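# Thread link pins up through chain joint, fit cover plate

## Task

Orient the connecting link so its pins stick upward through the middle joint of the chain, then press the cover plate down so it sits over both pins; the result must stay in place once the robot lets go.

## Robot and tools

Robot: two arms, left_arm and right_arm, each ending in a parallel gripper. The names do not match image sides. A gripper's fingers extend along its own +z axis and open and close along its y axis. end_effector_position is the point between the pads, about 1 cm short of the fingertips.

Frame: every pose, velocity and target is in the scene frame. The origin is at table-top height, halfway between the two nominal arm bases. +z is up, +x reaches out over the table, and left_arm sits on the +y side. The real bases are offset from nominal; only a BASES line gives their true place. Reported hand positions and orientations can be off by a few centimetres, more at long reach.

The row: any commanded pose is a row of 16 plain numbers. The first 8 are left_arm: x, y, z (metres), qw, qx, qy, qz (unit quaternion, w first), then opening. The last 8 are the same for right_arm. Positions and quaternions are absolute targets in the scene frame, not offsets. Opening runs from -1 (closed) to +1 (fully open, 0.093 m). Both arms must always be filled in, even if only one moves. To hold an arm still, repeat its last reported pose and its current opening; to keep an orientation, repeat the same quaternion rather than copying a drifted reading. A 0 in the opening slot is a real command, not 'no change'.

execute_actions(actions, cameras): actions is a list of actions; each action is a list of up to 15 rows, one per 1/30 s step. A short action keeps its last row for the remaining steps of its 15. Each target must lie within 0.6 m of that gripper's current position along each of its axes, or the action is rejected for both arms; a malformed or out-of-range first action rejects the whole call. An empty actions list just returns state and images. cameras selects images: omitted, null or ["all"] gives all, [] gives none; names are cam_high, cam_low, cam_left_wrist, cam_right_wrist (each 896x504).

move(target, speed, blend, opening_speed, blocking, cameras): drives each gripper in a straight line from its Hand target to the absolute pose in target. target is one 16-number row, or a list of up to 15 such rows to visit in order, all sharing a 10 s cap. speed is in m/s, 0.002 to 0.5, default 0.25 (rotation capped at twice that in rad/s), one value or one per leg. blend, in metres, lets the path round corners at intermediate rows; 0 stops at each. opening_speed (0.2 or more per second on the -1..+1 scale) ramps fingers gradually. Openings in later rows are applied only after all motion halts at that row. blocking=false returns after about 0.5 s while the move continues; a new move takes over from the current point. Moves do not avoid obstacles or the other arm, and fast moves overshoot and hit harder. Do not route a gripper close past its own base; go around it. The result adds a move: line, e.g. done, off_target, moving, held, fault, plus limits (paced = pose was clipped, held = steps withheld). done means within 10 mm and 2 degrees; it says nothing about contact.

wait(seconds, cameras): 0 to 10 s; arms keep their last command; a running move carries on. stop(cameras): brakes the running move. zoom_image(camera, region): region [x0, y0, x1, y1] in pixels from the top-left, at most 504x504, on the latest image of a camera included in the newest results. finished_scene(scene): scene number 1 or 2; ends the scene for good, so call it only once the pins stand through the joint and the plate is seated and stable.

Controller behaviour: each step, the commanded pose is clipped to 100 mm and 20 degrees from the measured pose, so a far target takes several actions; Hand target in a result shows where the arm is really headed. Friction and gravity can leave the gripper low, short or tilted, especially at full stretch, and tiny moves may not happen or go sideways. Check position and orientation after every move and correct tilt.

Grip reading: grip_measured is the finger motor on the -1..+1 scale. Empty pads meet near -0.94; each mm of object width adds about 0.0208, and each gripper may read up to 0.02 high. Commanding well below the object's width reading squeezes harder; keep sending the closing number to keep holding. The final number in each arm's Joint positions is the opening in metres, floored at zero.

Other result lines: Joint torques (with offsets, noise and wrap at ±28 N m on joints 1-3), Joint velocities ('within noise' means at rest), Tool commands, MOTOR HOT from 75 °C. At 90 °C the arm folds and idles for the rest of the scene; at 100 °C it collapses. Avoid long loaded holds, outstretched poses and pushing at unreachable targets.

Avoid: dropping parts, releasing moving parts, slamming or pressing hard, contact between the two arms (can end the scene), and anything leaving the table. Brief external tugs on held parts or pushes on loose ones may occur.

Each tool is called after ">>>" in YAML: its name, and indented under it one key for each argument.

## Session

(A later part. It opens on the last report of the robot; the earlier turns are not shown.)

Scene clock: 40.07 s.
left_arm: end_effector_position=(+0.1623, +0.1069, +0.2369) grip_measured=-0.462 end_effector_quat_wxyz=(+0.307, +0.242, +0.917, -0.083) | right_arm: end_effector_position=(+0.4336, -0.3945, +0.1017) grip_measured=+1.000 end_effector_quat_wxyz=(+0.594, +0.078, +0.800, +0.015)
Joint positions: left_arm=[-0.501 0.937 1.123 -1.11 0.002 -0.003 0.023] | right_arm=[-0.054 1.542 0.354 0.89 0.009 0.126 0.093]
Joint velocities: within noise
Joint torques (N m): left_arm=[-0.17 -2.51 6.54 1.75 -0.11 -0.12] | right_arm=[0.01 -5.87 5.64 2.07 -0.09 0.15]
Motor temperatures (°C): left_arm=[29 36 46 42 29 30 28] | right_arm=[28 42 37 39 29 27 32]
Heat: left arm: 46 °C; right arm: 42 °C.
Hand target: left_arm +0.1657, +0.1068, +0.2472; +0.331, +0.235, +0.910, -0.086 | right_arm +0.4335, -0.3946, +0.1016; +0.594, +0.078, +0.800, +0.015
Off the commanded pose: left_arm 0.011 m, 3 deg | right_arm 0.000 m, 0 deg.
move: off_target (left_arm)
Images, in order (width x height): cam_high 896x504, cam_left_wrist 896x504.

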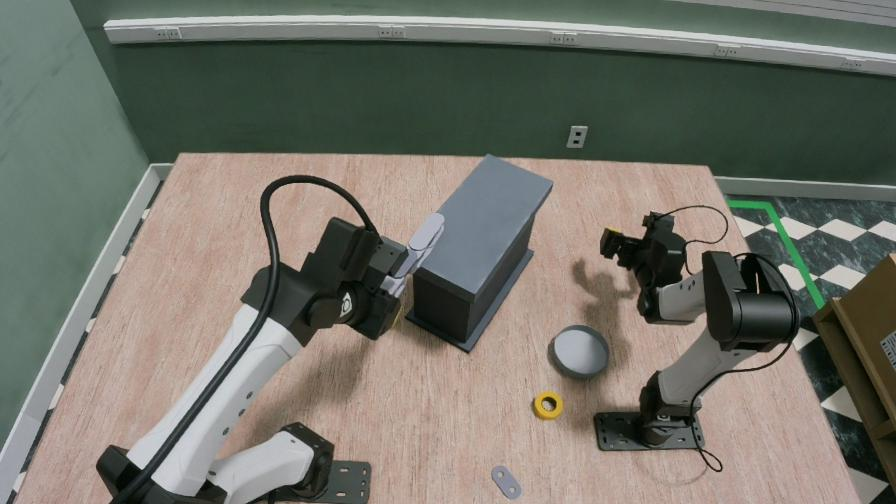

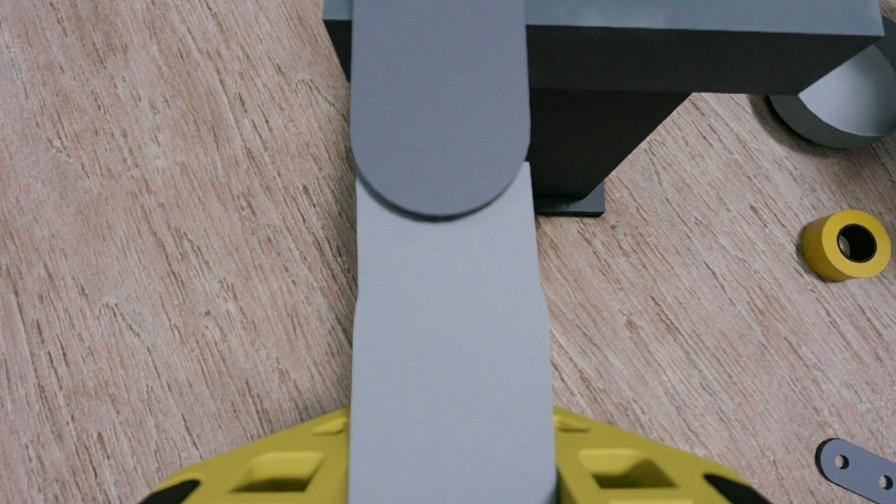

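>>> move:
  target:
    - [0.166,0.1067,0.247,0.3311,0.2353,0.9097,-0.0856,-0.62,0.30,-0.30,0.30,0.6355,-0.31,0.6355,0.31,0.3]
    - [0.166,0.1067,0.247,0.3311,0.2353,0.9097,-0.0856,-0.62,0.150,-0.10,0.28,0.6355,-0.31,0.6355,0.31,0.3]
  speed: 0.2
  blend: 0.05
  cameras: ["cam_right_wrist","cam_high"]

Scene clock: 47.40 s.
left_arm: end_effector_position=(+0.1623, +0.1069, +0.2369) grip_measured=-0.462 end_effector_quat_wxyz=(+0.307, +0.242, +0.917, -0.083) | right_arm: end_effector_position=(+0.1508, -0.1011, +0.2858) grip_measured=+0.302 end_effector_quat_wxyz=(+0.637, -0.306, +0.633, +0.315)
Joint positions: left_arm=[-0.501 0.937 1.123 -1.11 0.002 -0.003 0.023] | right_arm=[1.547 0.644 0.447 0.21 0.629 0 0.06]
Joint velocities: within noise
Joint torques (N m): left_arm=[-0.16 -2.52 6.53 1.75 -0.11 -0.11] | right_arm=[0.57 0.57 6.79 1.91 -0.06 0.16]
Motor temperatures (°C): left_arm=[29 36 46 42 29 30 29] | right_arm=[28 41 37 39 29 27 32]
Heat: left arm: 46 °C; right arm: 41 °C.
Hand target: left_arm +0.1657, +0.1068, +0.2472; +0.331, +0.235, +0.910, -0.086 | right_arm +0.1500, -0.1000, +0.2800; +0.635, -0.310, +0.635, +0.310
Off the commanded pose: left_arm 0.011 m, 3 deg | right_arm 0.006 m, 1 deg.
move: off_target (left_arm)
Images, in order (width x height): cam_high 896x504, cam_right_wrist 896x504.

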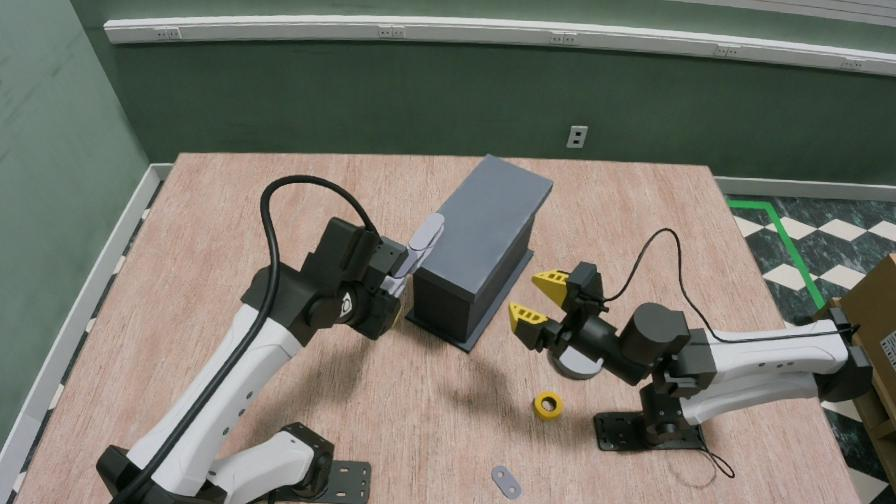

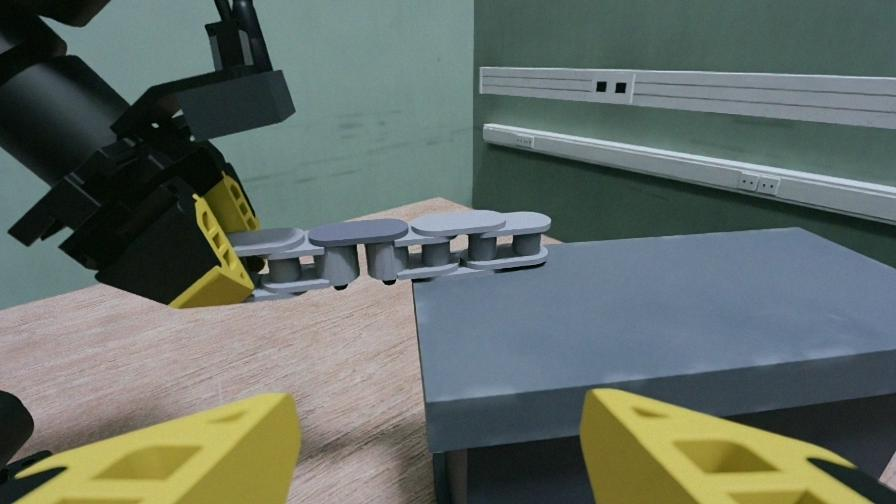

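>>> move:
  target: [0.159,0.1107,0.248,0.3311,0.2353,0.9097,-0.0856,-0.62,0.150,-0.10,0.28,0.6355,-0.31,0.6355,0.31,0.3]
  speed: 0.04
  cameras: ["cam_right_wrist"]

>>> zoom_image:
  camera: "cam_right_wrist"
  region: [170, 170, 570, 370]

Scene clock: 48.80 s.
left_arm: end_effector_position=(+0.1544, +0.1114, +0.2376) grip_measured=-0.462 end_effector_quat_wxyz=(+0.303, +0.242, +0.918, -0.082) | right_arm: end_effector_position=(+0.1509, -0.1012, +0.2859) grip_measured=+0.302 end_effector_quat_wxyz=(+0.638, -0.306, +0.633, +0.315)
Joint positions: left_arm=[-0.501 0.912 1.123 -1.142 0.002 -0.003 0.023] | right_arm=[1.547 0.644 0.447 0.211 0.63 0 0.06]
Joint velocities: within noise
Joint torques (N m): left_arm=[-0.14 -2.39 6.26 1.8 -0.11 -0.11] | right_arm=[0.54 0.58 6.8 1.93 -0.03 0.16]
Motor temperatures (°C): left_arm=[29 36 46 42 29 30 29] | right_arm=[28 41 37 39 29 27 32]
Heat: left arm: 46 °C; right arm: 41 °C.
Hand target: left_arm +0.1587, +0.1108, +0.2482; +0.331, +0.235, +0.910, -0.086 | right_arm +0.1500, -0.1000, +0.2800; +0.636, -0.310, +0.635, +0.310
Off the commanded pose: left_arm 0.011 m, 3 deg | right_arm 0.006 m, 1 deg.
move: off_target (left_arm)
Images, in order (width x height): cam_right_wrist 896x504.

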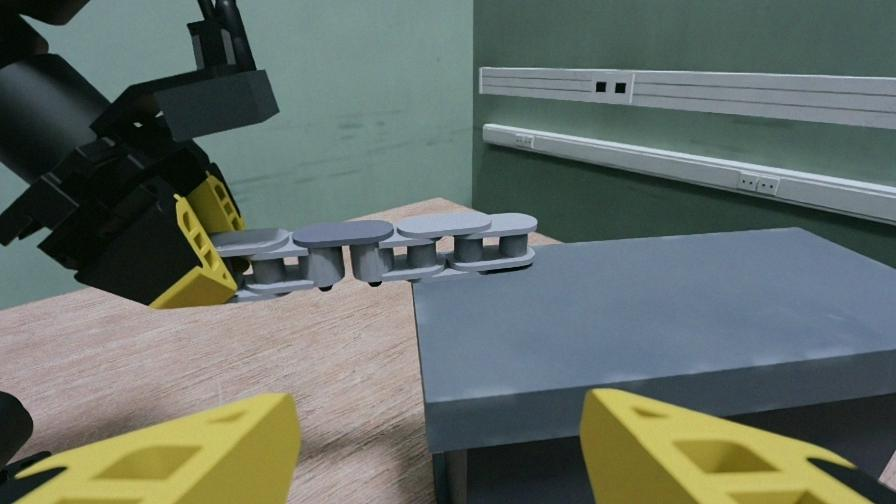

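Scaled by 1.260 from the camera's 896x504 image, which has a finer 1280x720 frame.

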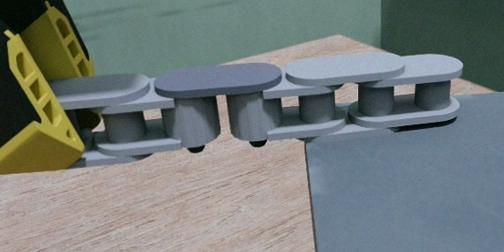

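>>> move:
  target:
    - [0.159,0.1107,0.248,0.3311,0.2353,0.9097,-0.0856,-0.62,0.150,-0.10,0.26,0.6686,-0.6686,0.2302,-0.2302,0.3]
    - [0.159,0.1107,0.248,0.3311,0.2353,0.9097,-0.0856,-0.62,0.157,-0.03,0.239,0.6686,-0.6686,0.2302,-0.2302,0.3]
  speed: [0.4,0.1]
  cameras: ["cam_right_wrist","cam_high"]

Scene clock: 54.10 s.
left_arm: end_effector_position=(+0.1544, +0.1114, +0.2376) grip_measured=-0.462 end_effector_quat_wxyz=(+0.303, +0.242, +0.918, -0.082) | right_arm: end_effector_position=(+0.1551, -0.0346, +0.2313) grip_measured=+0.302 end_effector_quat_wxyz=(+0.664, -0.673, +0.232, -0.229)
Joint positions: left_arm=[-0.501 0.912 1.123 -1.142 0.002 -0.003 0.023] | right_arm=[1.538 1.114 0.397 0.701 0.622 -1.561 0.06]
Joint velocities: within noise
Joint torques (N m): left_arm=[-0.18 -2.39 6.26 1.8 -0.11 -0.11] | right_arm=[-0.64 -2.1 9.33 2.04 -0.18 0.12]
Motor temperatures (°C): left_arm=[29 36 47 43 29 30 29] | right_arm=[28 41 37 40 29 27 32]
Heat: left arm: 47 °C; right arm: 41 °C.
Hand target: left_arm +0.1587, +0.1108, +0.2482; +0.331, +0.235, +0.910, -0.086 | right_arm +0.1569, -0.0303, +0.2388; +0.668, -0.669, +0.230, -0.230
Off the commanded pose: left_arm 0.011 m, 3 deg | right_arm 0.009 m, 1 deg.
move: off_target (left_arm)
Images, in order (width x height): cam_high 896x504, cam_right_wrist 896x504.

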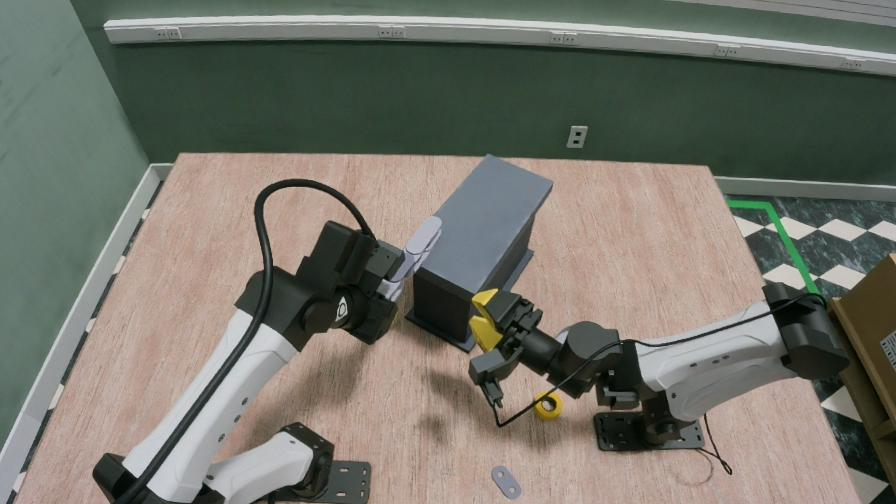

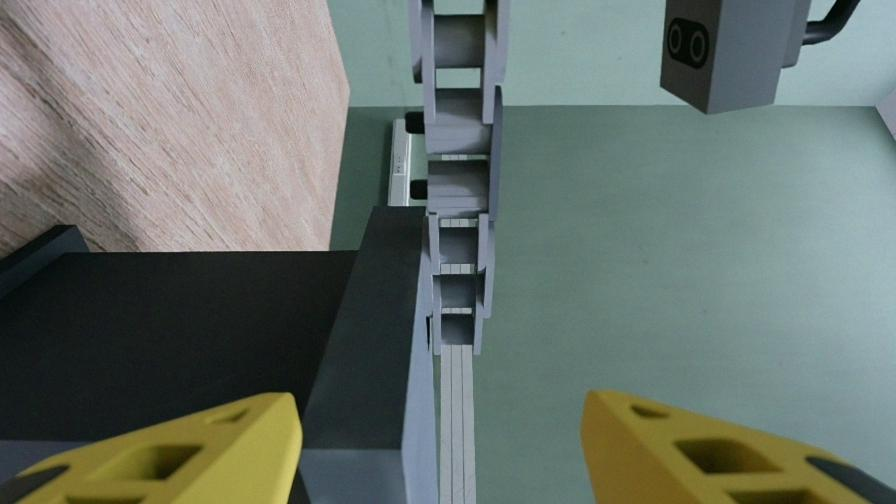

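>>> move:
  target: [0.1535,0.114,0.248,0.3311,0.2353,0.9097,-0.0856,-0.62,0.193,0.015,0.244,0.6686,-0.6686,0.2302,-0.2302,0.3]
  speed: 0.06
  cameras: ["cam_right_wrist","cam_high"]

Scene clock: 57.37 s.
left_arm: end_effector_position=(+0.1489, +0.1145, +0.2372) grip_measured=-0.462 end_effector_quat_wxyz=(+0.303, +0.242, +0.918, -0.082) | right_arm: end_effector_position=(+0.1904, +0.0097, +0.2384) grip_measured=+0.302 end_effector_quat_wxyz=(+0.665, -0.671, +0.233, -0.228)
Joint positions: left_arm=[-0.501 0.89 1.115 -1.157 0.002 -0.003 0.023] | right_arm=[1.404 1.339 0.56 0.767 0.49 -1.561 0.06]
Joint velocities: within noise
Joint torques (N m): left_arm=[-0.09 -2.13 6.39 1.79 -0.1 -0.1] | right_arm=[-0.57 -3.88 9.25 2.01 -0.19 0.12]
Motor temperatures (°C): left_arm=[29 36 47 44 29 30 29] | right_arm=[28 41 38 40 29 27 32]
Heat: left arm: 47 °C; right arm: 41 °C.
Hand target: left_arm +0.1531, +0.1141, +0.2481; +0.331, +0.235, +0.910, -0.086 | right_arm +0.1928, +0.0147, +0.2441; +0.669, -0.668, +0.230, -0.230
Off the commanded pose: left_arm 0.012 m, 3 deg | right_arm 0.008 m, 1 deg.
move: off_target (left_arm)
Images, in order (width x height): cam_high 896x504, cam_right_wrist 896x504.

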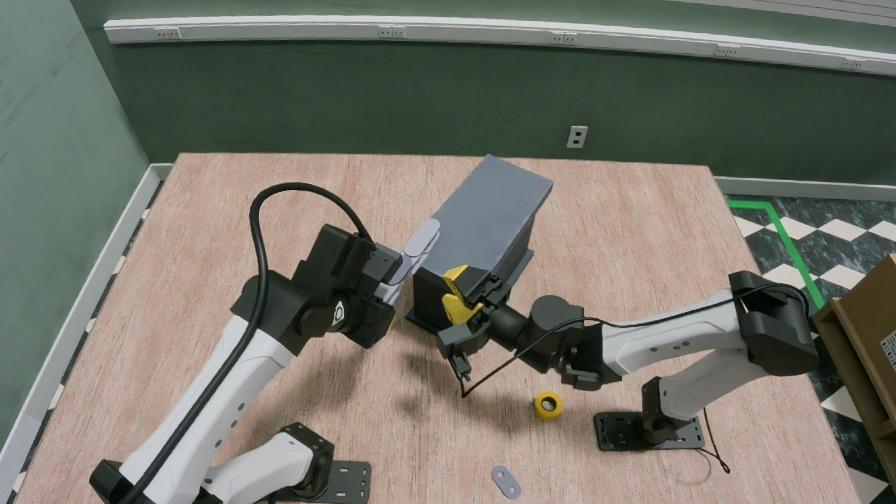

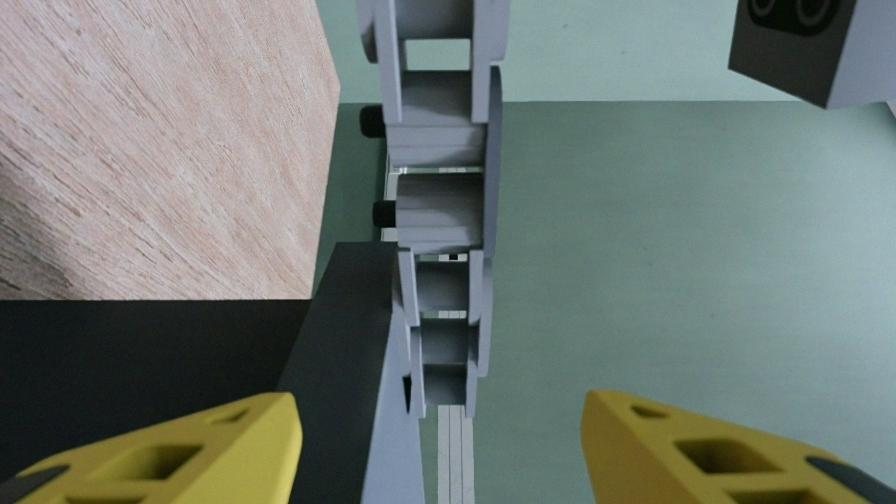

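>>> move:
  target: [0.1535,0.114,0.248,0.3311,0.2353,0.9097,-0.0856,-0.62,0.222,0.060,0.2425,0.6686,-0.6686,0.2302,-0.2302,0.3]
  speed: 0.06
  cameras: ["cam_right_wrist","cam_high"]

Scene clock: 60.37 s.
left_arm: end_effector_position=(+0.1489, +0.1145, +0.2372) grip_measured=-0.462 end_effector_quat_wxyz=(+0.303, +0.242, +0.918, -0.082) | right_arm: end_effector_position=(+0.2184, +0.0546, +0.2389) grip_measured=+0.302 end_effector_quat_wxyz=(+0.666, -0.671, +0.234, -0.228)
Joint positions: left_arm=[-0.501 0.89 1.115 -1.157 0.002 -0.003 0.023] | right_arm=[1.338 1.545 0.734 0.803 0.423 -1.561 0.06]
Joint velocities: within noise
Joint torques (N m): left_arm=[-0.08 -2.14 6.42 1.79 -0.1 -0.11] | right_arm=[-0.59 -5.67 9.14 2.04 -0.15 0.13]
Motor temperatures (°C): left_arm=[29 36 46 43 29 30 29] | right_arm=[28 41 38 40 29 27 32]
Heat: left arm: 46 °C; right arm: 41 °C.
Hand target: left_arm +0.1531, +0.1141, +0.2481; +0.331, +0.235, +0.910, -0.086 | right_arm +0.2218, +0.0597, +0.2424; +0.669, -0.669, +0.230, -0.230
Off the commanded pose: left_arm 0.012 m, 3 deg | right_arm 0.007 m, 1 deg.
move: off_target (left_arm)
Images, in order (width x height): cam_high 896x504, cam_right_wrist 896x504.

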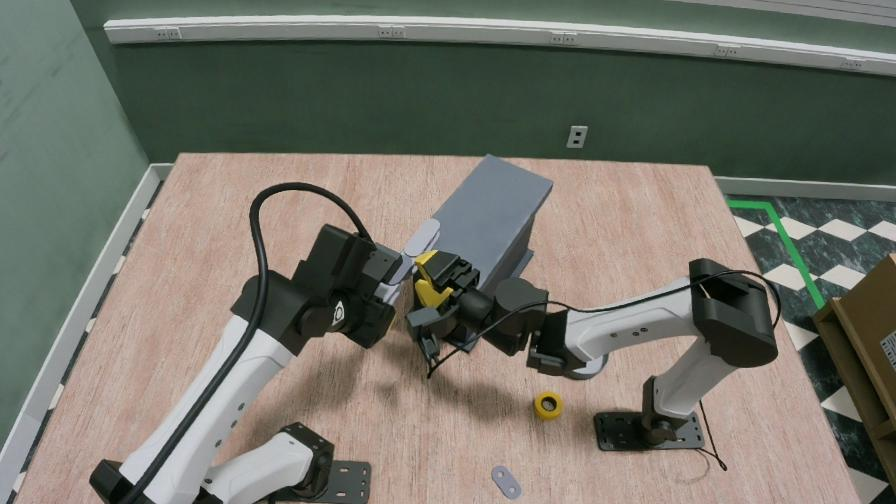

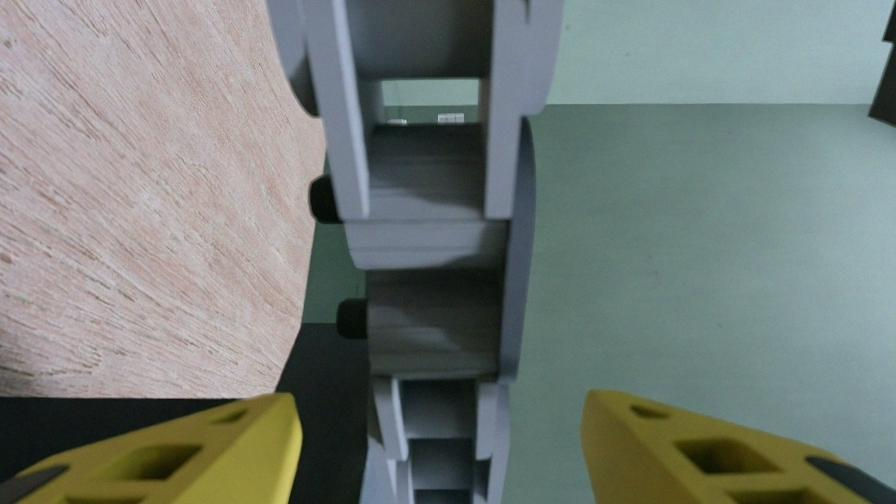

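>>> move:
  target: [0.1535,0.114,0.248,0.3311,0.2353,0.9097,-0.0856,-0.62,0.248,0.0885,0.2395,0.6686,-0.6686,0.2302,-0.2302,0.3]
  speed: 0.05
  cameras: ["cam_right_wrist","cam_high","cam_low"]

>>> zoom_image:
  camera: "cam_high"
  region: [360, 200, 520, 400]

Scene clock: 62.23 s.
left_arm: end_effector_position=(+0.1528, +0.1259, +0.2378) grip_measured=-0.462 end_effector_quat_wxyz=(+0.311, +0.229, +0.921, -0.054) | right_arm: end_effector_position=(+0.2387, +0.0832, +0.2389) grip_measured=+0.302 end_effector_quat_wxyz=(+0.671, -0.671, +0.223, -0.223)
Joint positions: left_arm=[-0.492 0.883 1.115 -1.163 -0.056 -0.004 0.023] | right_arm=[1.288 1.667 0.851 0.815 0.351 -1.571 0.06]
Joint velocities: within noise
Joint torques (N m): left_arm=[-0.7 -1.52 6.46 1.83 0.41 -0.08] | right_arm=[-0.9 -5.83 10.02 2 -0.04 0.23]
Motor temperatures (°C): left_arm=[29 36 46 44 29 30 29] | right_arm=[28 41 38 40 29 27 32]
Heat: left arm: 46 °C; right arm: 41 °C.
Hand target: left_arm +0.1531, +0.1146, +0.2483; +0.331, +0.236, +0.910, -0.085 | right_arm +0.2478, +0.0880, +0.2395; +0.669, -0.668, +0.230, -0.230
Off the commanded pose: left_arm 0.016 m, 5 deg | right_arm 0.011 m, 1 deg.
move: off_target (left_arm, right_arm)
Images, in order (width x height): cam_high 896x504, cam_low 896x504, cam_right_wrist 896x504.

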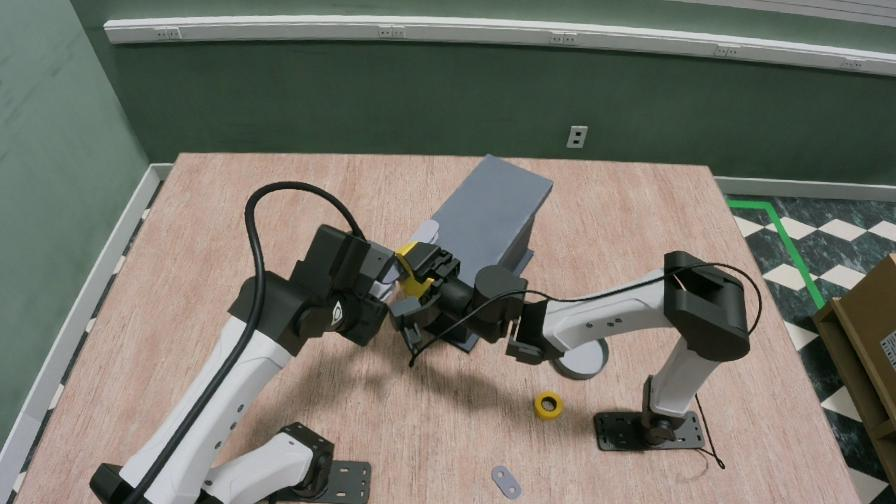

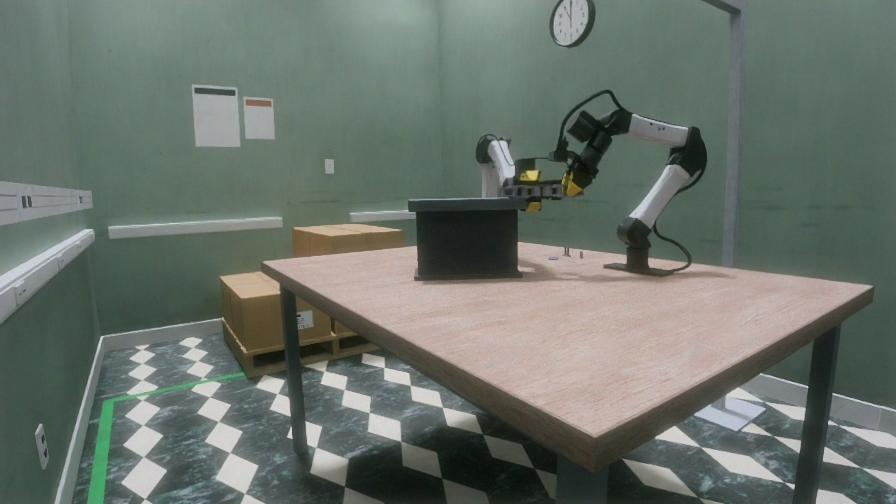

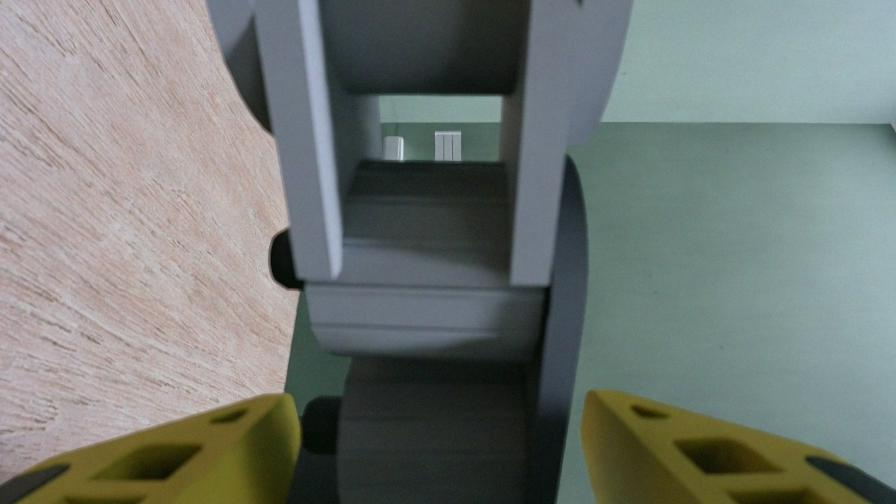

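Scaled by 2.520 from the camera's 896x504 image, which has a finer 1280x720 frame.

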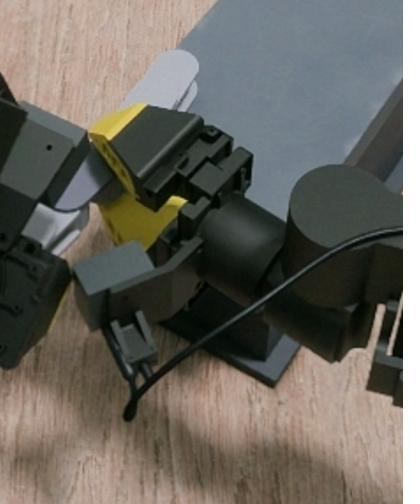

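>>> move:
  target: [0.1525,0.1185,0.248,0.3311,0.2353,0.9097,-0.0856,-0.62,0.2425,0.0845,0.2395,0.6686,-0.6686,0.2302,-0.2302,0.3]
  speed: 0.05
  cameras: ["cam_right_wrist","cam_left_wrist"]

Scene clock: 65.17 s.
left_arm: end_effector_position=(+0.1523, +0.1259, +0.2375) grip_measured=-0.462 end_effector_quat_wxyz=(+0.308, +0.224, +0.923, -0.063) | right_arm: end_effector_position=(+0.2387, +0.0832, +0.2393) grip_measured=+0.302 end_effector_quat_wxyz=(+0.671, -0.671, +0.223, -0.223)
Joint positions: left_arm=[-0.473 0.883 1.115 -1.165 -0.029 -0.004 0.023] | right_arm=[1.288 1.667 0.851 0.817 0.35 -1.571 0.06]
Joint velocities: within noise
Joint torques (N m): left_arm=[-0.12 -2.37 6.22 1.79 0.36 0.18] | right_arm=[-0.01 -7.6 8.32 2 0.1 0.23]
Motor temperatures (°C): left_arm=[29 36 46 44 29 30 29] | right_arm=[28 41 38 41 29 27 32]
Heat: left arm: 46 °C; right arm: 41 °C.
Hand target: left_arm +0.1522, +0.1189, +0.2482; +0.331, +0.235, +0.910, -0.085 | right_arm +0.2424, +0.0844, +0.2395; +0.669, -0.669, +0.230, -0.230
Off the commanded pose: left_arm 0.013 m, 4 deg | right_arm 0.004 m, 1 deg.
move: off_target (left_arm)
Images, in order (width x height): cam_left_wrist 896x504, cam_right_wrist 896x504.

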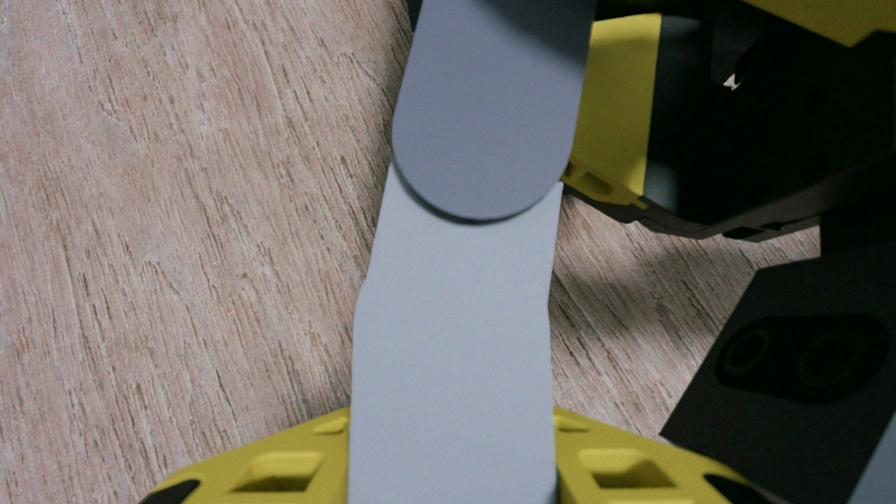

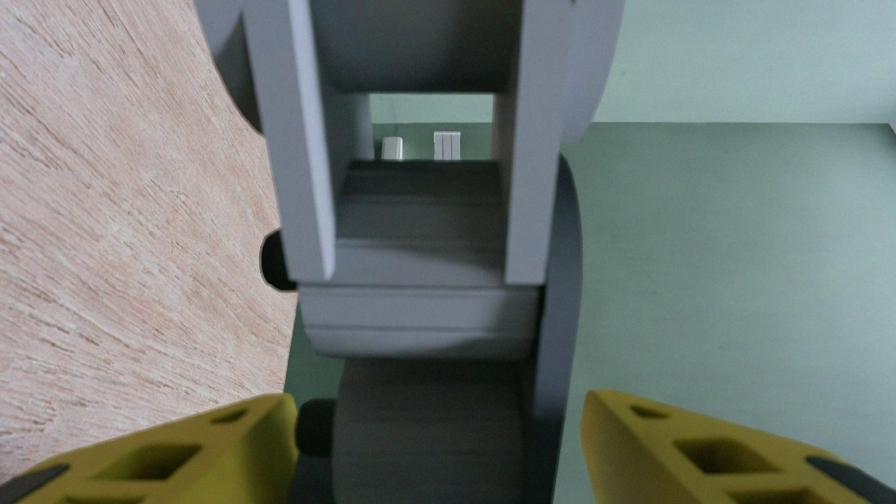

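>>> move:
  target: [0.1525,0.1185,0.248,0.3311,0.2353,0.9097,-0.0856,-0.62,0.2325,0.080,0.2385,0.6686,-0.6686,0.2302,-0.2302,0.3]
  speed: 0.05
  cameras: ["cam_right_wrist","cam_left_wrist"]

Scene clock: 67.53 s.
left_arm: end_effector_position=(+0.1497, +0.1269, +0.2374) grip_measured=-0.462 end_effector_quat_wxyz=(+0.306, +0.225, +0.923, -0.064) | right_arm: end_effector_position=(+0.2348, +0.0830, +0.2394) grip_measured=+0.302 end_effector_quat_wxyz=(+0.671, -0.668, +0.228, -0.228)
Joint positions: left_arm=[-0.473 0.876 1.115 -1.175 -0.027 -0.002 0.023] | right_arm=[1.306 1.667 0.848 0.822 0.383 -1.571 0.06]
Joint velocities: within noise
Joint torques (N m): left_arm=[-0.09 -1.69 6.26 1.86 0.31 0.15] | right_arm=[0.58 -9.8 5.96 2.01 0.02 0.23]
Motor temperatures (°C): left_arm=[29 36 46 44 29 30 29] | right_arm=[28 41 39 41 29 27 32]
Heat: left arm: 46 °C; right arm: 41 °C.
Hand target: left_arm +0.1521, +0.1190, +0.2482; +0.331, +0.235, +0.910, -0.085 | right_arm +0.2325, +0.0801, +0.2386; +0.669, -0.669, +0.230, -0.230
Off the commanded pose: left_arm 0.014 m, 4 deg | right_arm 0.004 m, 0 deg.
move: off_target (left_arm)
Images, in order (width x height): cam_left_wrist 896x504, cam_right_wrist 896x504.

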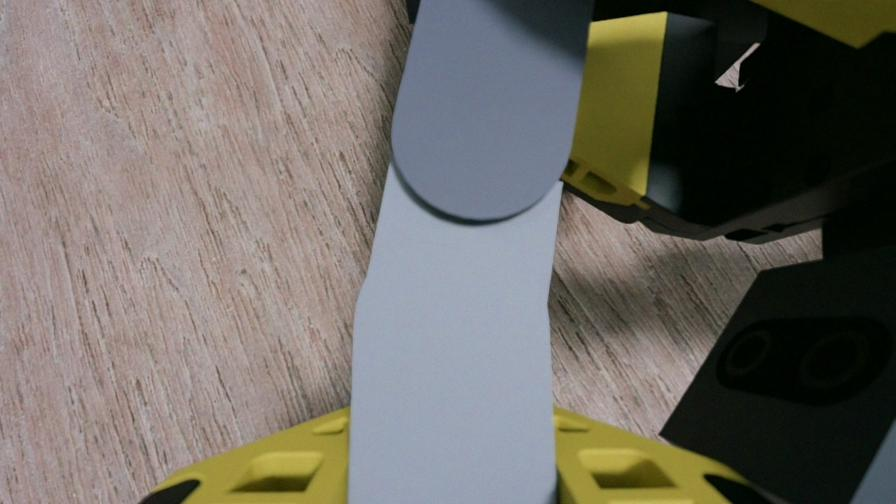

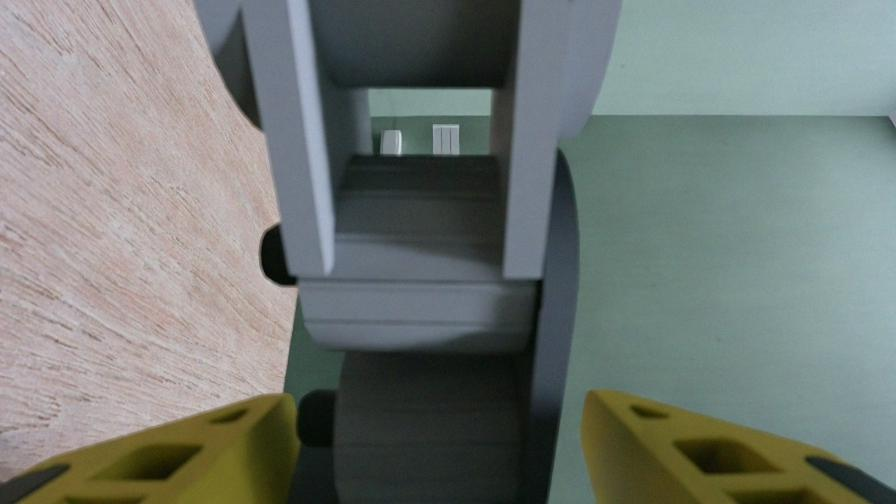

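>>> move:
  target: [0.1525,0.1185,0.248,0.3311,0.2353,0.9097,-0.0856,-0.62,0.2325,0.0755,0.2375,0.6686,-0.6686,0.2302,-0.2302,0.3]
  speed: 0.05
  cameras: ["cam_right_wrist","cam_left_wrist"]

Scene clock: 68.83 s.
left_arm: end_effector_position=(+0.1481, +0.1246, +0.2372) grip_measured=-0.462 end_effector_quat_wxyz=(+0.303, +0.229, +0.922, -0.071) | right_arm: end_effector_position=(+0.2344, +0.0807, +0.2349) grip_measured=+0.302 end_effector_quat_wxyz=(+0.669, -0.669, +0.228, -0.228)
Joint positions: left_arm=[-0.473 0.876 1.115 -1.176 -0.011 0 0.023] | right_arm=[1.306 1.667 0.832 0.834 0.384 -1.571 0.06]
Joint velocities: within noise
Joint torques (N m): left_arm=[-0.06 -1.7 6.22 1.88 0.17 0.12] | right_arm=[0.28 -11.02 5.65 1.97 -0.01 0.23]
Motor temperatures (°C): left_arm=[29 36 46 44 29 30 29] | right_arm=[28 41 39 41 29 27 32]
Heat: left arm: 46 °C; right arm: 41 °C.
Hand target: left_arm +0.1521, +0.1189, +0.2482; +0.331, +0.235, +0.910, -0.085 | right_arm +0.2326, +0.0756, +0.2374; +0.669, -0.669, +0.230, -0.230
Off the commanded pose: left_arm 0.013 m, 4 deg | right_arm 0.006 m, 0 deg.
move: off_target (left_arm)
Images, in order (width x height): cam_left_wrist 896x504, cam_right_wrist 896x504.

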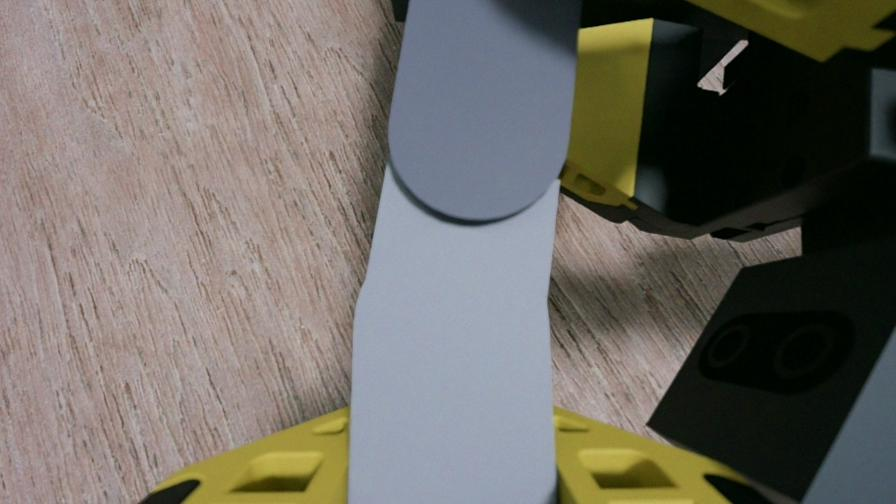

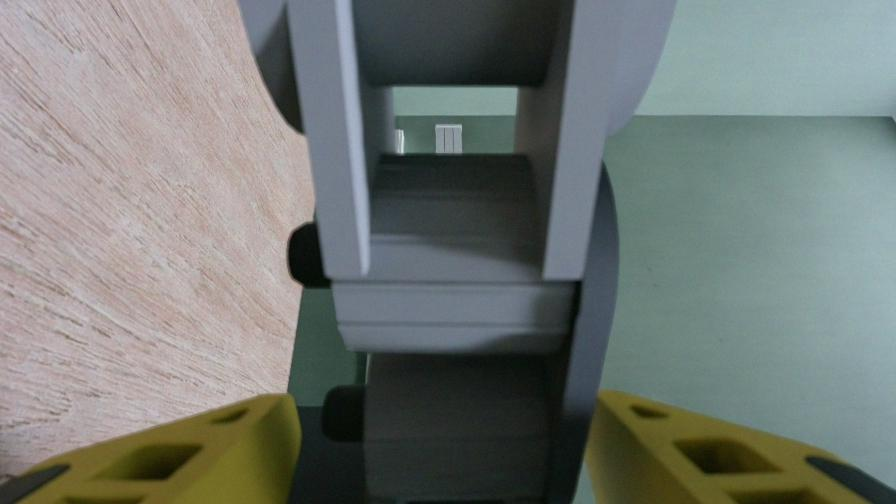

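>>> move:
  target: [0.1525,0.1185,0.248,0.3311,0.2353,0.9097,-0.0856,-0.62,0.2325,0.0755,0.2435,0.6686,-0.6686,0.2302,-0.2302,0.3]
  speed: 0.05
  cameras: ["cam_right_wrist"]

Scene clock: 70.27 s.
left_arm: end_effector_position=(+0.1477, +0.1238, +0.2372) grip_measured=-0.462 end_effector_quat_wxyz=(+0.303, +0.230, +0.922, -0.073) | right_arm: end_effector_position=(+0.2341, +0.0797, +0.2353) grip_measured=+0.302 end_effector_quat_wxyz=(+0.667, -0.672, +0.228, -0.229)
Joint positions: left_arm=[-0.473 0.876 1.115 -1.176 -0.005 0 0.023] | right_arm=[1.306 1.658 0.832 0.819 0.384 -1.571 0.06]
Joint velocities: within noise
Joint torques (N m): left_arm=[-0.09 -1.69 6.2 1.87 0.12 0.12] | right_arm=[0.28 -11.56 6.78 1.88 -0.01 0.23]
Motor temperatures (°C): left_arm=[29 36 46 44 29 30 29] | right_arm=[28 41 39 41 29 27 32]
Heat: left arm: 46 °C; right arm: 41 °C.
Hand target: left_arm +0.1521, +0.1188, +0.2482; +0.331, +0.235, +0.910, -0.085 | right_arm +0.2326, +0.0756, +0.2433; +0.669, -0.668, +0.230, -0.230
Off the commanded pose: left_arm 0.013 m, 4 deg | right_arm 0.009 m, 1 deg.
move: off_target (left_arm)
Images, in order (width x height): cam_right_wrist 896x504.

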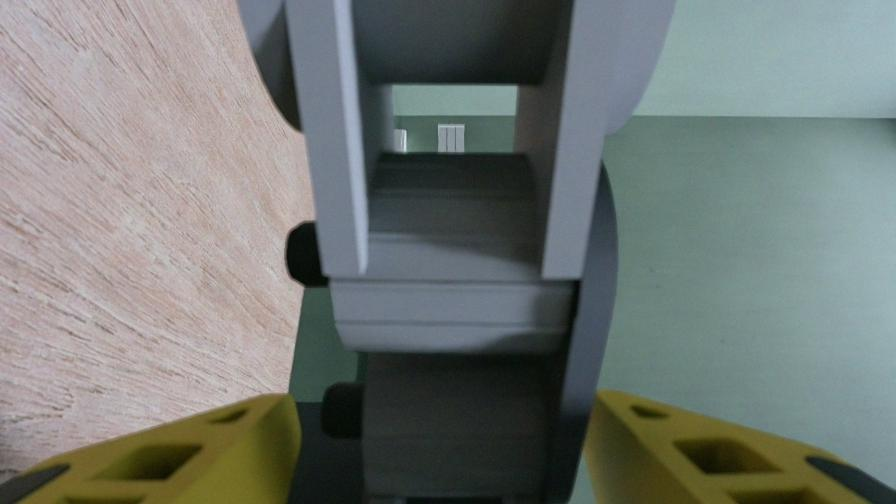

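>>> move:
  target: [0.1525,0.1185,0.248,0.3311,0.2353,0.9097,-0.0856,-0.62,0.2325,0.0755,0.2485,0.6686,-0.6686,0.2302,-0.2302,0.3]
  speed: 0.05
  cameras: ["cam_right_wrist"]

Scene clock: 71.37 s.
left_arm: end_effector_position=(+0.1474, +0.1234, +0.2371) grip_measured=-0.462 end_effector_quat_wxyz=(+0.302, +0.230, +0.922, -0.074) | right_arm: end_effector_position=(+0.2339, +0.0783, +0.2355) grip_measured=+0.302 end_effector_quat_wxyz=(+0.663, -0.675, +0.228, -0.229)
Joint positions: left_arm=[-0.473 0.876 1.115 -1.176 -0.002 0 0.023] | right_arm=[1.306 1.648 0.832 0.798 0.385 -1.571 0.06]
Joint velocities: left_arm=[-0.046 0.007 -0.007 -0.037 -0.066 -0.051 -0.001] | right_arm=[within noise]
Joint torques (N m): left_arm=[-0.08 -1.69 6.22 1.88 0.08 0.12] | right_arm=[0.28 -11.54 7.73 1.85 -0.02 0.23]
Motor temperatures (°C): left_arm=[29 36 46 44 29 30 29] | right_arm=[28 42 39 41 29 27 32]
Heat: left arm: 46 °C; right arm: 42 °C.
Hand target: left_arm +0.1520, +0.1188, +0.2482; +0.331, +0.235, +0.910, -0.085 | right_arm +0.2325, +0.0755, +0.2483; +0.669, -0.668, +0.230, -0.230
Off the commanded pose: left_arm 0.013 m, 4 deg | right_arm 0.013 m, 1 deg.
move: off_target (left_arm, right_arm)
Images, in order (width x height): cam_right_wrist 896x504.

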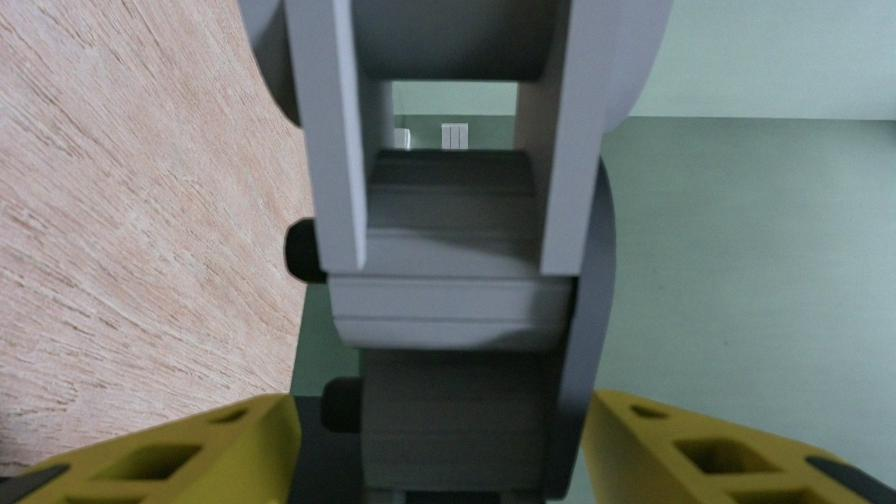

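>>> move:
  target: [0.1525,0.1185,0.248,0.3311,0.2353,0.9097,-0.0856,-0.62,0.2325,0.0755,0.2560,0.6686,-0.6686,0.2302,-0.2302,0.3]
  speed: 0.05
  cameras: ["cam_right_wrist"]

Scene clock: 72.80 s.
left_arm: end_effector_position=(+0.1474, +0.1233, +0.2371) grip_measured=-0.462 end_effector_quat_wxyz=(+0.302, +0.230, +0.922, -0.075) | right_arm: end_effector_position=(+0.2329, +0.0759, +0.2359) grip_measured=+0.302 end_effector_quat_wxyz=(+0.657, -0.681, +0.228, -0.229)
Joint positions: left_arm=[-0.473 0.876 1.115 -1.176 -0.002 0 0.023] | right_arm=[1.307 1.629 0.832 0.762 0.386 -1.571 0.06]
Joint velocities: within noise
Joint torques (N m): left_arm=[-0.06 -1.7 6.23 1.88 0.1 0.12] | right_arm=[0.23 -11.21 9.2 1.87 -0.03 0.23]
Motor temperatures (°C): left_arm=[29 36 46 44 29 30 29] | right_arm=[28 42 39 41 29 27 32]
Heat: left arm: 46 °C; right arm: 42 °C.
Hand target: left_arm +0.1520, +0.1188, +0.2482; +0.331, +0.235, +0.910, -0.085 | right_arm +0.2324, +0.0752, +0.2558; +0.669, -0.668, +0.230, -0.230
Off the commanded pose: left_arm 0.013 m, 4 deg | right_arm 0.020 m, 2 deg.
move: off_target (left_arm, right_arm)
Images, in order (width x height): cam_right_wrist 896x504.

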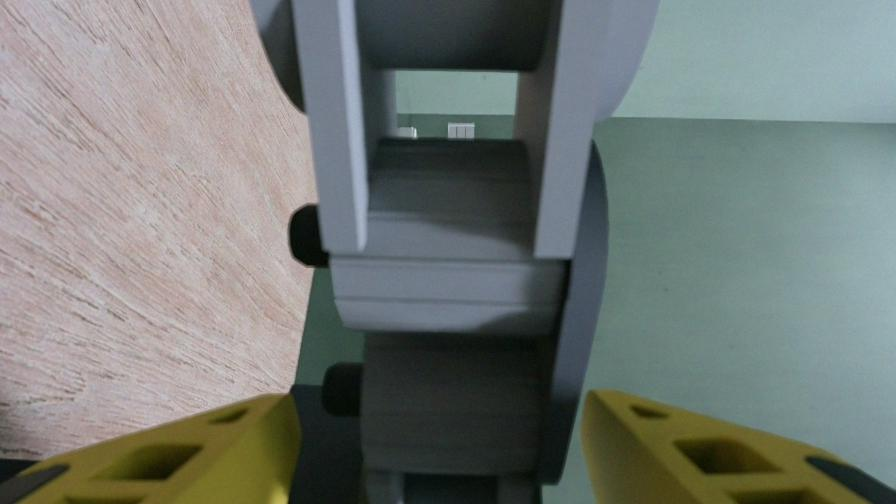

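>>> move:
  target: [0.1525,0.1185,0.248,0.3311,0.2353,0.9097,-0.0856,-0.62,0.2325,0.0755,0.2560,0.6686,-0.6686,0.2302,-0.2302,-0.38]
  speed: 0.05
  opening_speed: 0.5
  cameras: ["cam_right_wrist","cam_left_wrist"]

Scene clock: 74.87 s.
left_arm: end_effector_position=(+0.1471, +0.1234, +0.2369) grip_measured=-0.462 end_effector_quat_wxyz=(+0.302, +0.230, +0.922, -0.075) | right_arm: end_effector_position=(+0.2325, +0.0763, +0.2406) grip_measured=-0.247 end_effector_quat_wxyz=(+0.659, -0.680, +0.227, -0.229)
Joint positions: left_arm=[-0.473 0.876 1.115 -1.178 -0.002 0 0.023] | right_arm=[1.308 1.621 0.84 0.751 0.386 -1.572 0.033]
Joint velocities: within noise
Joint torques (N m): left_arm=[-0.06 -1.68 6.22 1.89 0.09 0.12] | right_arm=[0.13 -10.41 8.61 1.97 -0.02 0.23]
Motor temperatures (°C): left_arm=[29 36 46 44 29 30 29] | right_arm=[28 42 39 41 29 27 32]
Heat: left arm: 46 °C; right arm: 42 °C.
Hand target: left_arm +0.1520, +0.1188, +0.2482; +0.331, +0.235, +0.910, -0.085 | right_arm +0.2325, +0.0753, +0.2561; +0.669, -0.668, +0.230, -0.230
Off the commanded pose: left_arm 0.013 m, 4 deg | right_arm 0.015 m, 2 deg.
move: off_target (left_arm, right_arm)
Images, in order (width x height): cam_left_wrist 896x504, cam_right_wrist 896x504.

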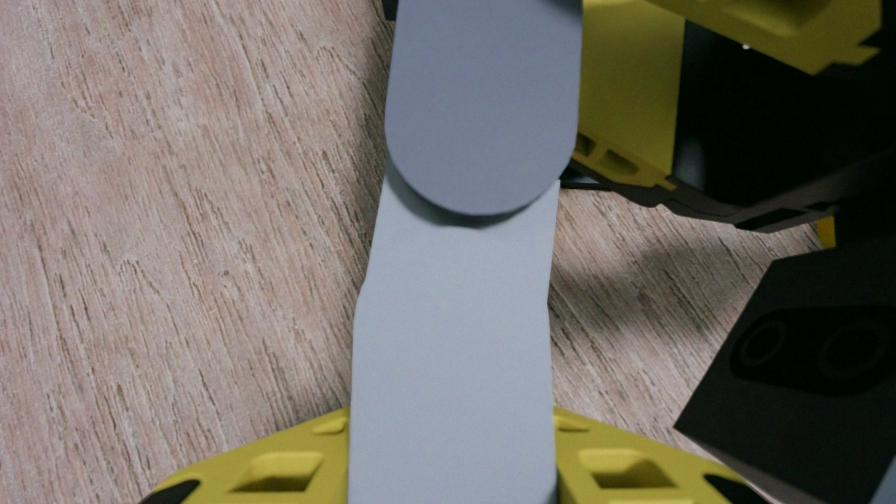

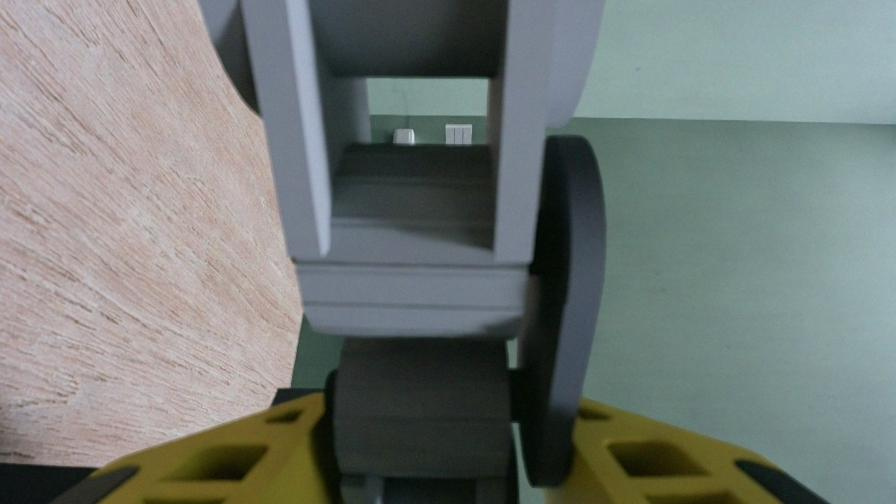

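>>> move:
  target: [0.1525,0.1185,0.248,0.3311,0.2353,0.9097,-0.0856,-0.35,0.2325,0.0755,0.2560,0.6686,-0.6686,0.2302,-0.2302,-0.5]
  speed: 0.05
  opening_speed: 0.3
  cameras: ["cam_right_wrist","cam_left_wrist"]

Scene clock: 76.87 s.
left_arm: end_effector_position=(+0.1471, +0.1234, +0.2369) grip_measured=-0.347 end_effector_quat_wxyz=(+0.302, +0.230, +0.922, -0.075) | right_arm: end_effector_position=(+0.2325, +0.0763, +0.2405) grip_measured=-0.247 end_effector_quat_wxyz=(+0.658, -0.680, +0.227, -0.229)
Joint positions: left_arm=[-0.473 0.876 1.115 -1.178 -0.002 0 0.029] | right_arm=[1.308 1.621 0.84 0.75 0.386 -1.572 0.033]
Joint velocities: within noise
Joint torques (N m): left_arm=[-0.09 -1.69 6.2 1.89 0.09 0.12] | right_arm=[0.13 -10.45 8.61 1.97 -0.02 0.24]
Motor temperatures (°C): left_arm=[29 36 46 44 29 30 29] | right_arm=[28 43 39 41 29 27 32]
Heat: left arm: 46 °C; right arm: 43 °C.
Hand target: left_arm +0.1520, +0.1188, +0.2482; +0.331, +0.235, +0.910, -0.085 | right_arm +0.2325, +0.0753, +0.2560; +0.669, -0.668, +0.230, -0.230
Off the commanded pose: left_arm 0.013 m, 4 deg | right_arm 0.016 m, 2 deg.
move: off_target (left_arm, right_arm)
Images, in order (width x height): cam_left_wrist 896x504, cam_right_wrist 896x504.

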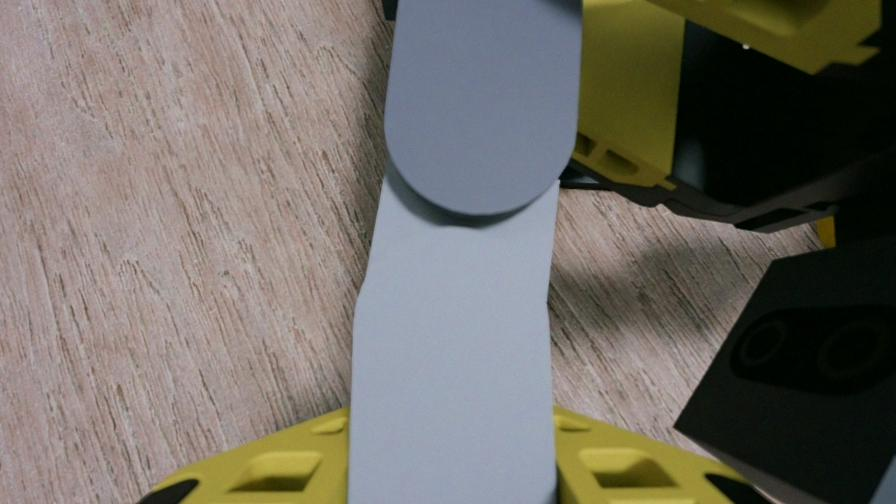

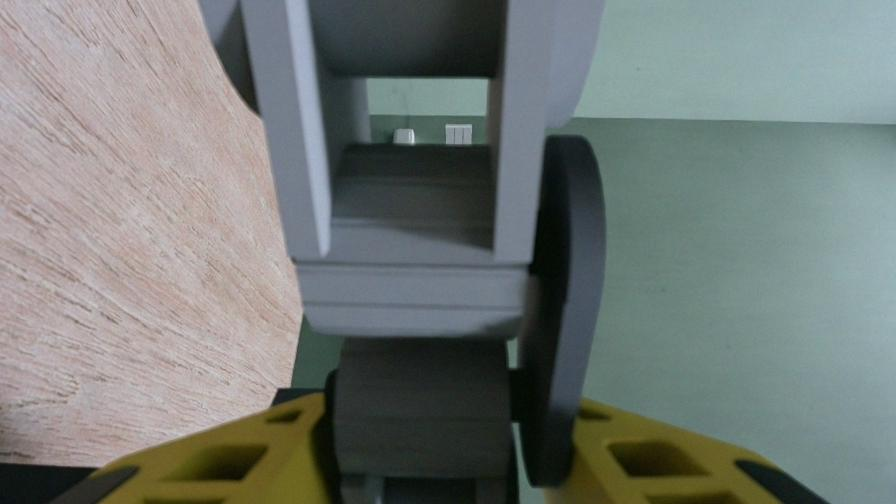

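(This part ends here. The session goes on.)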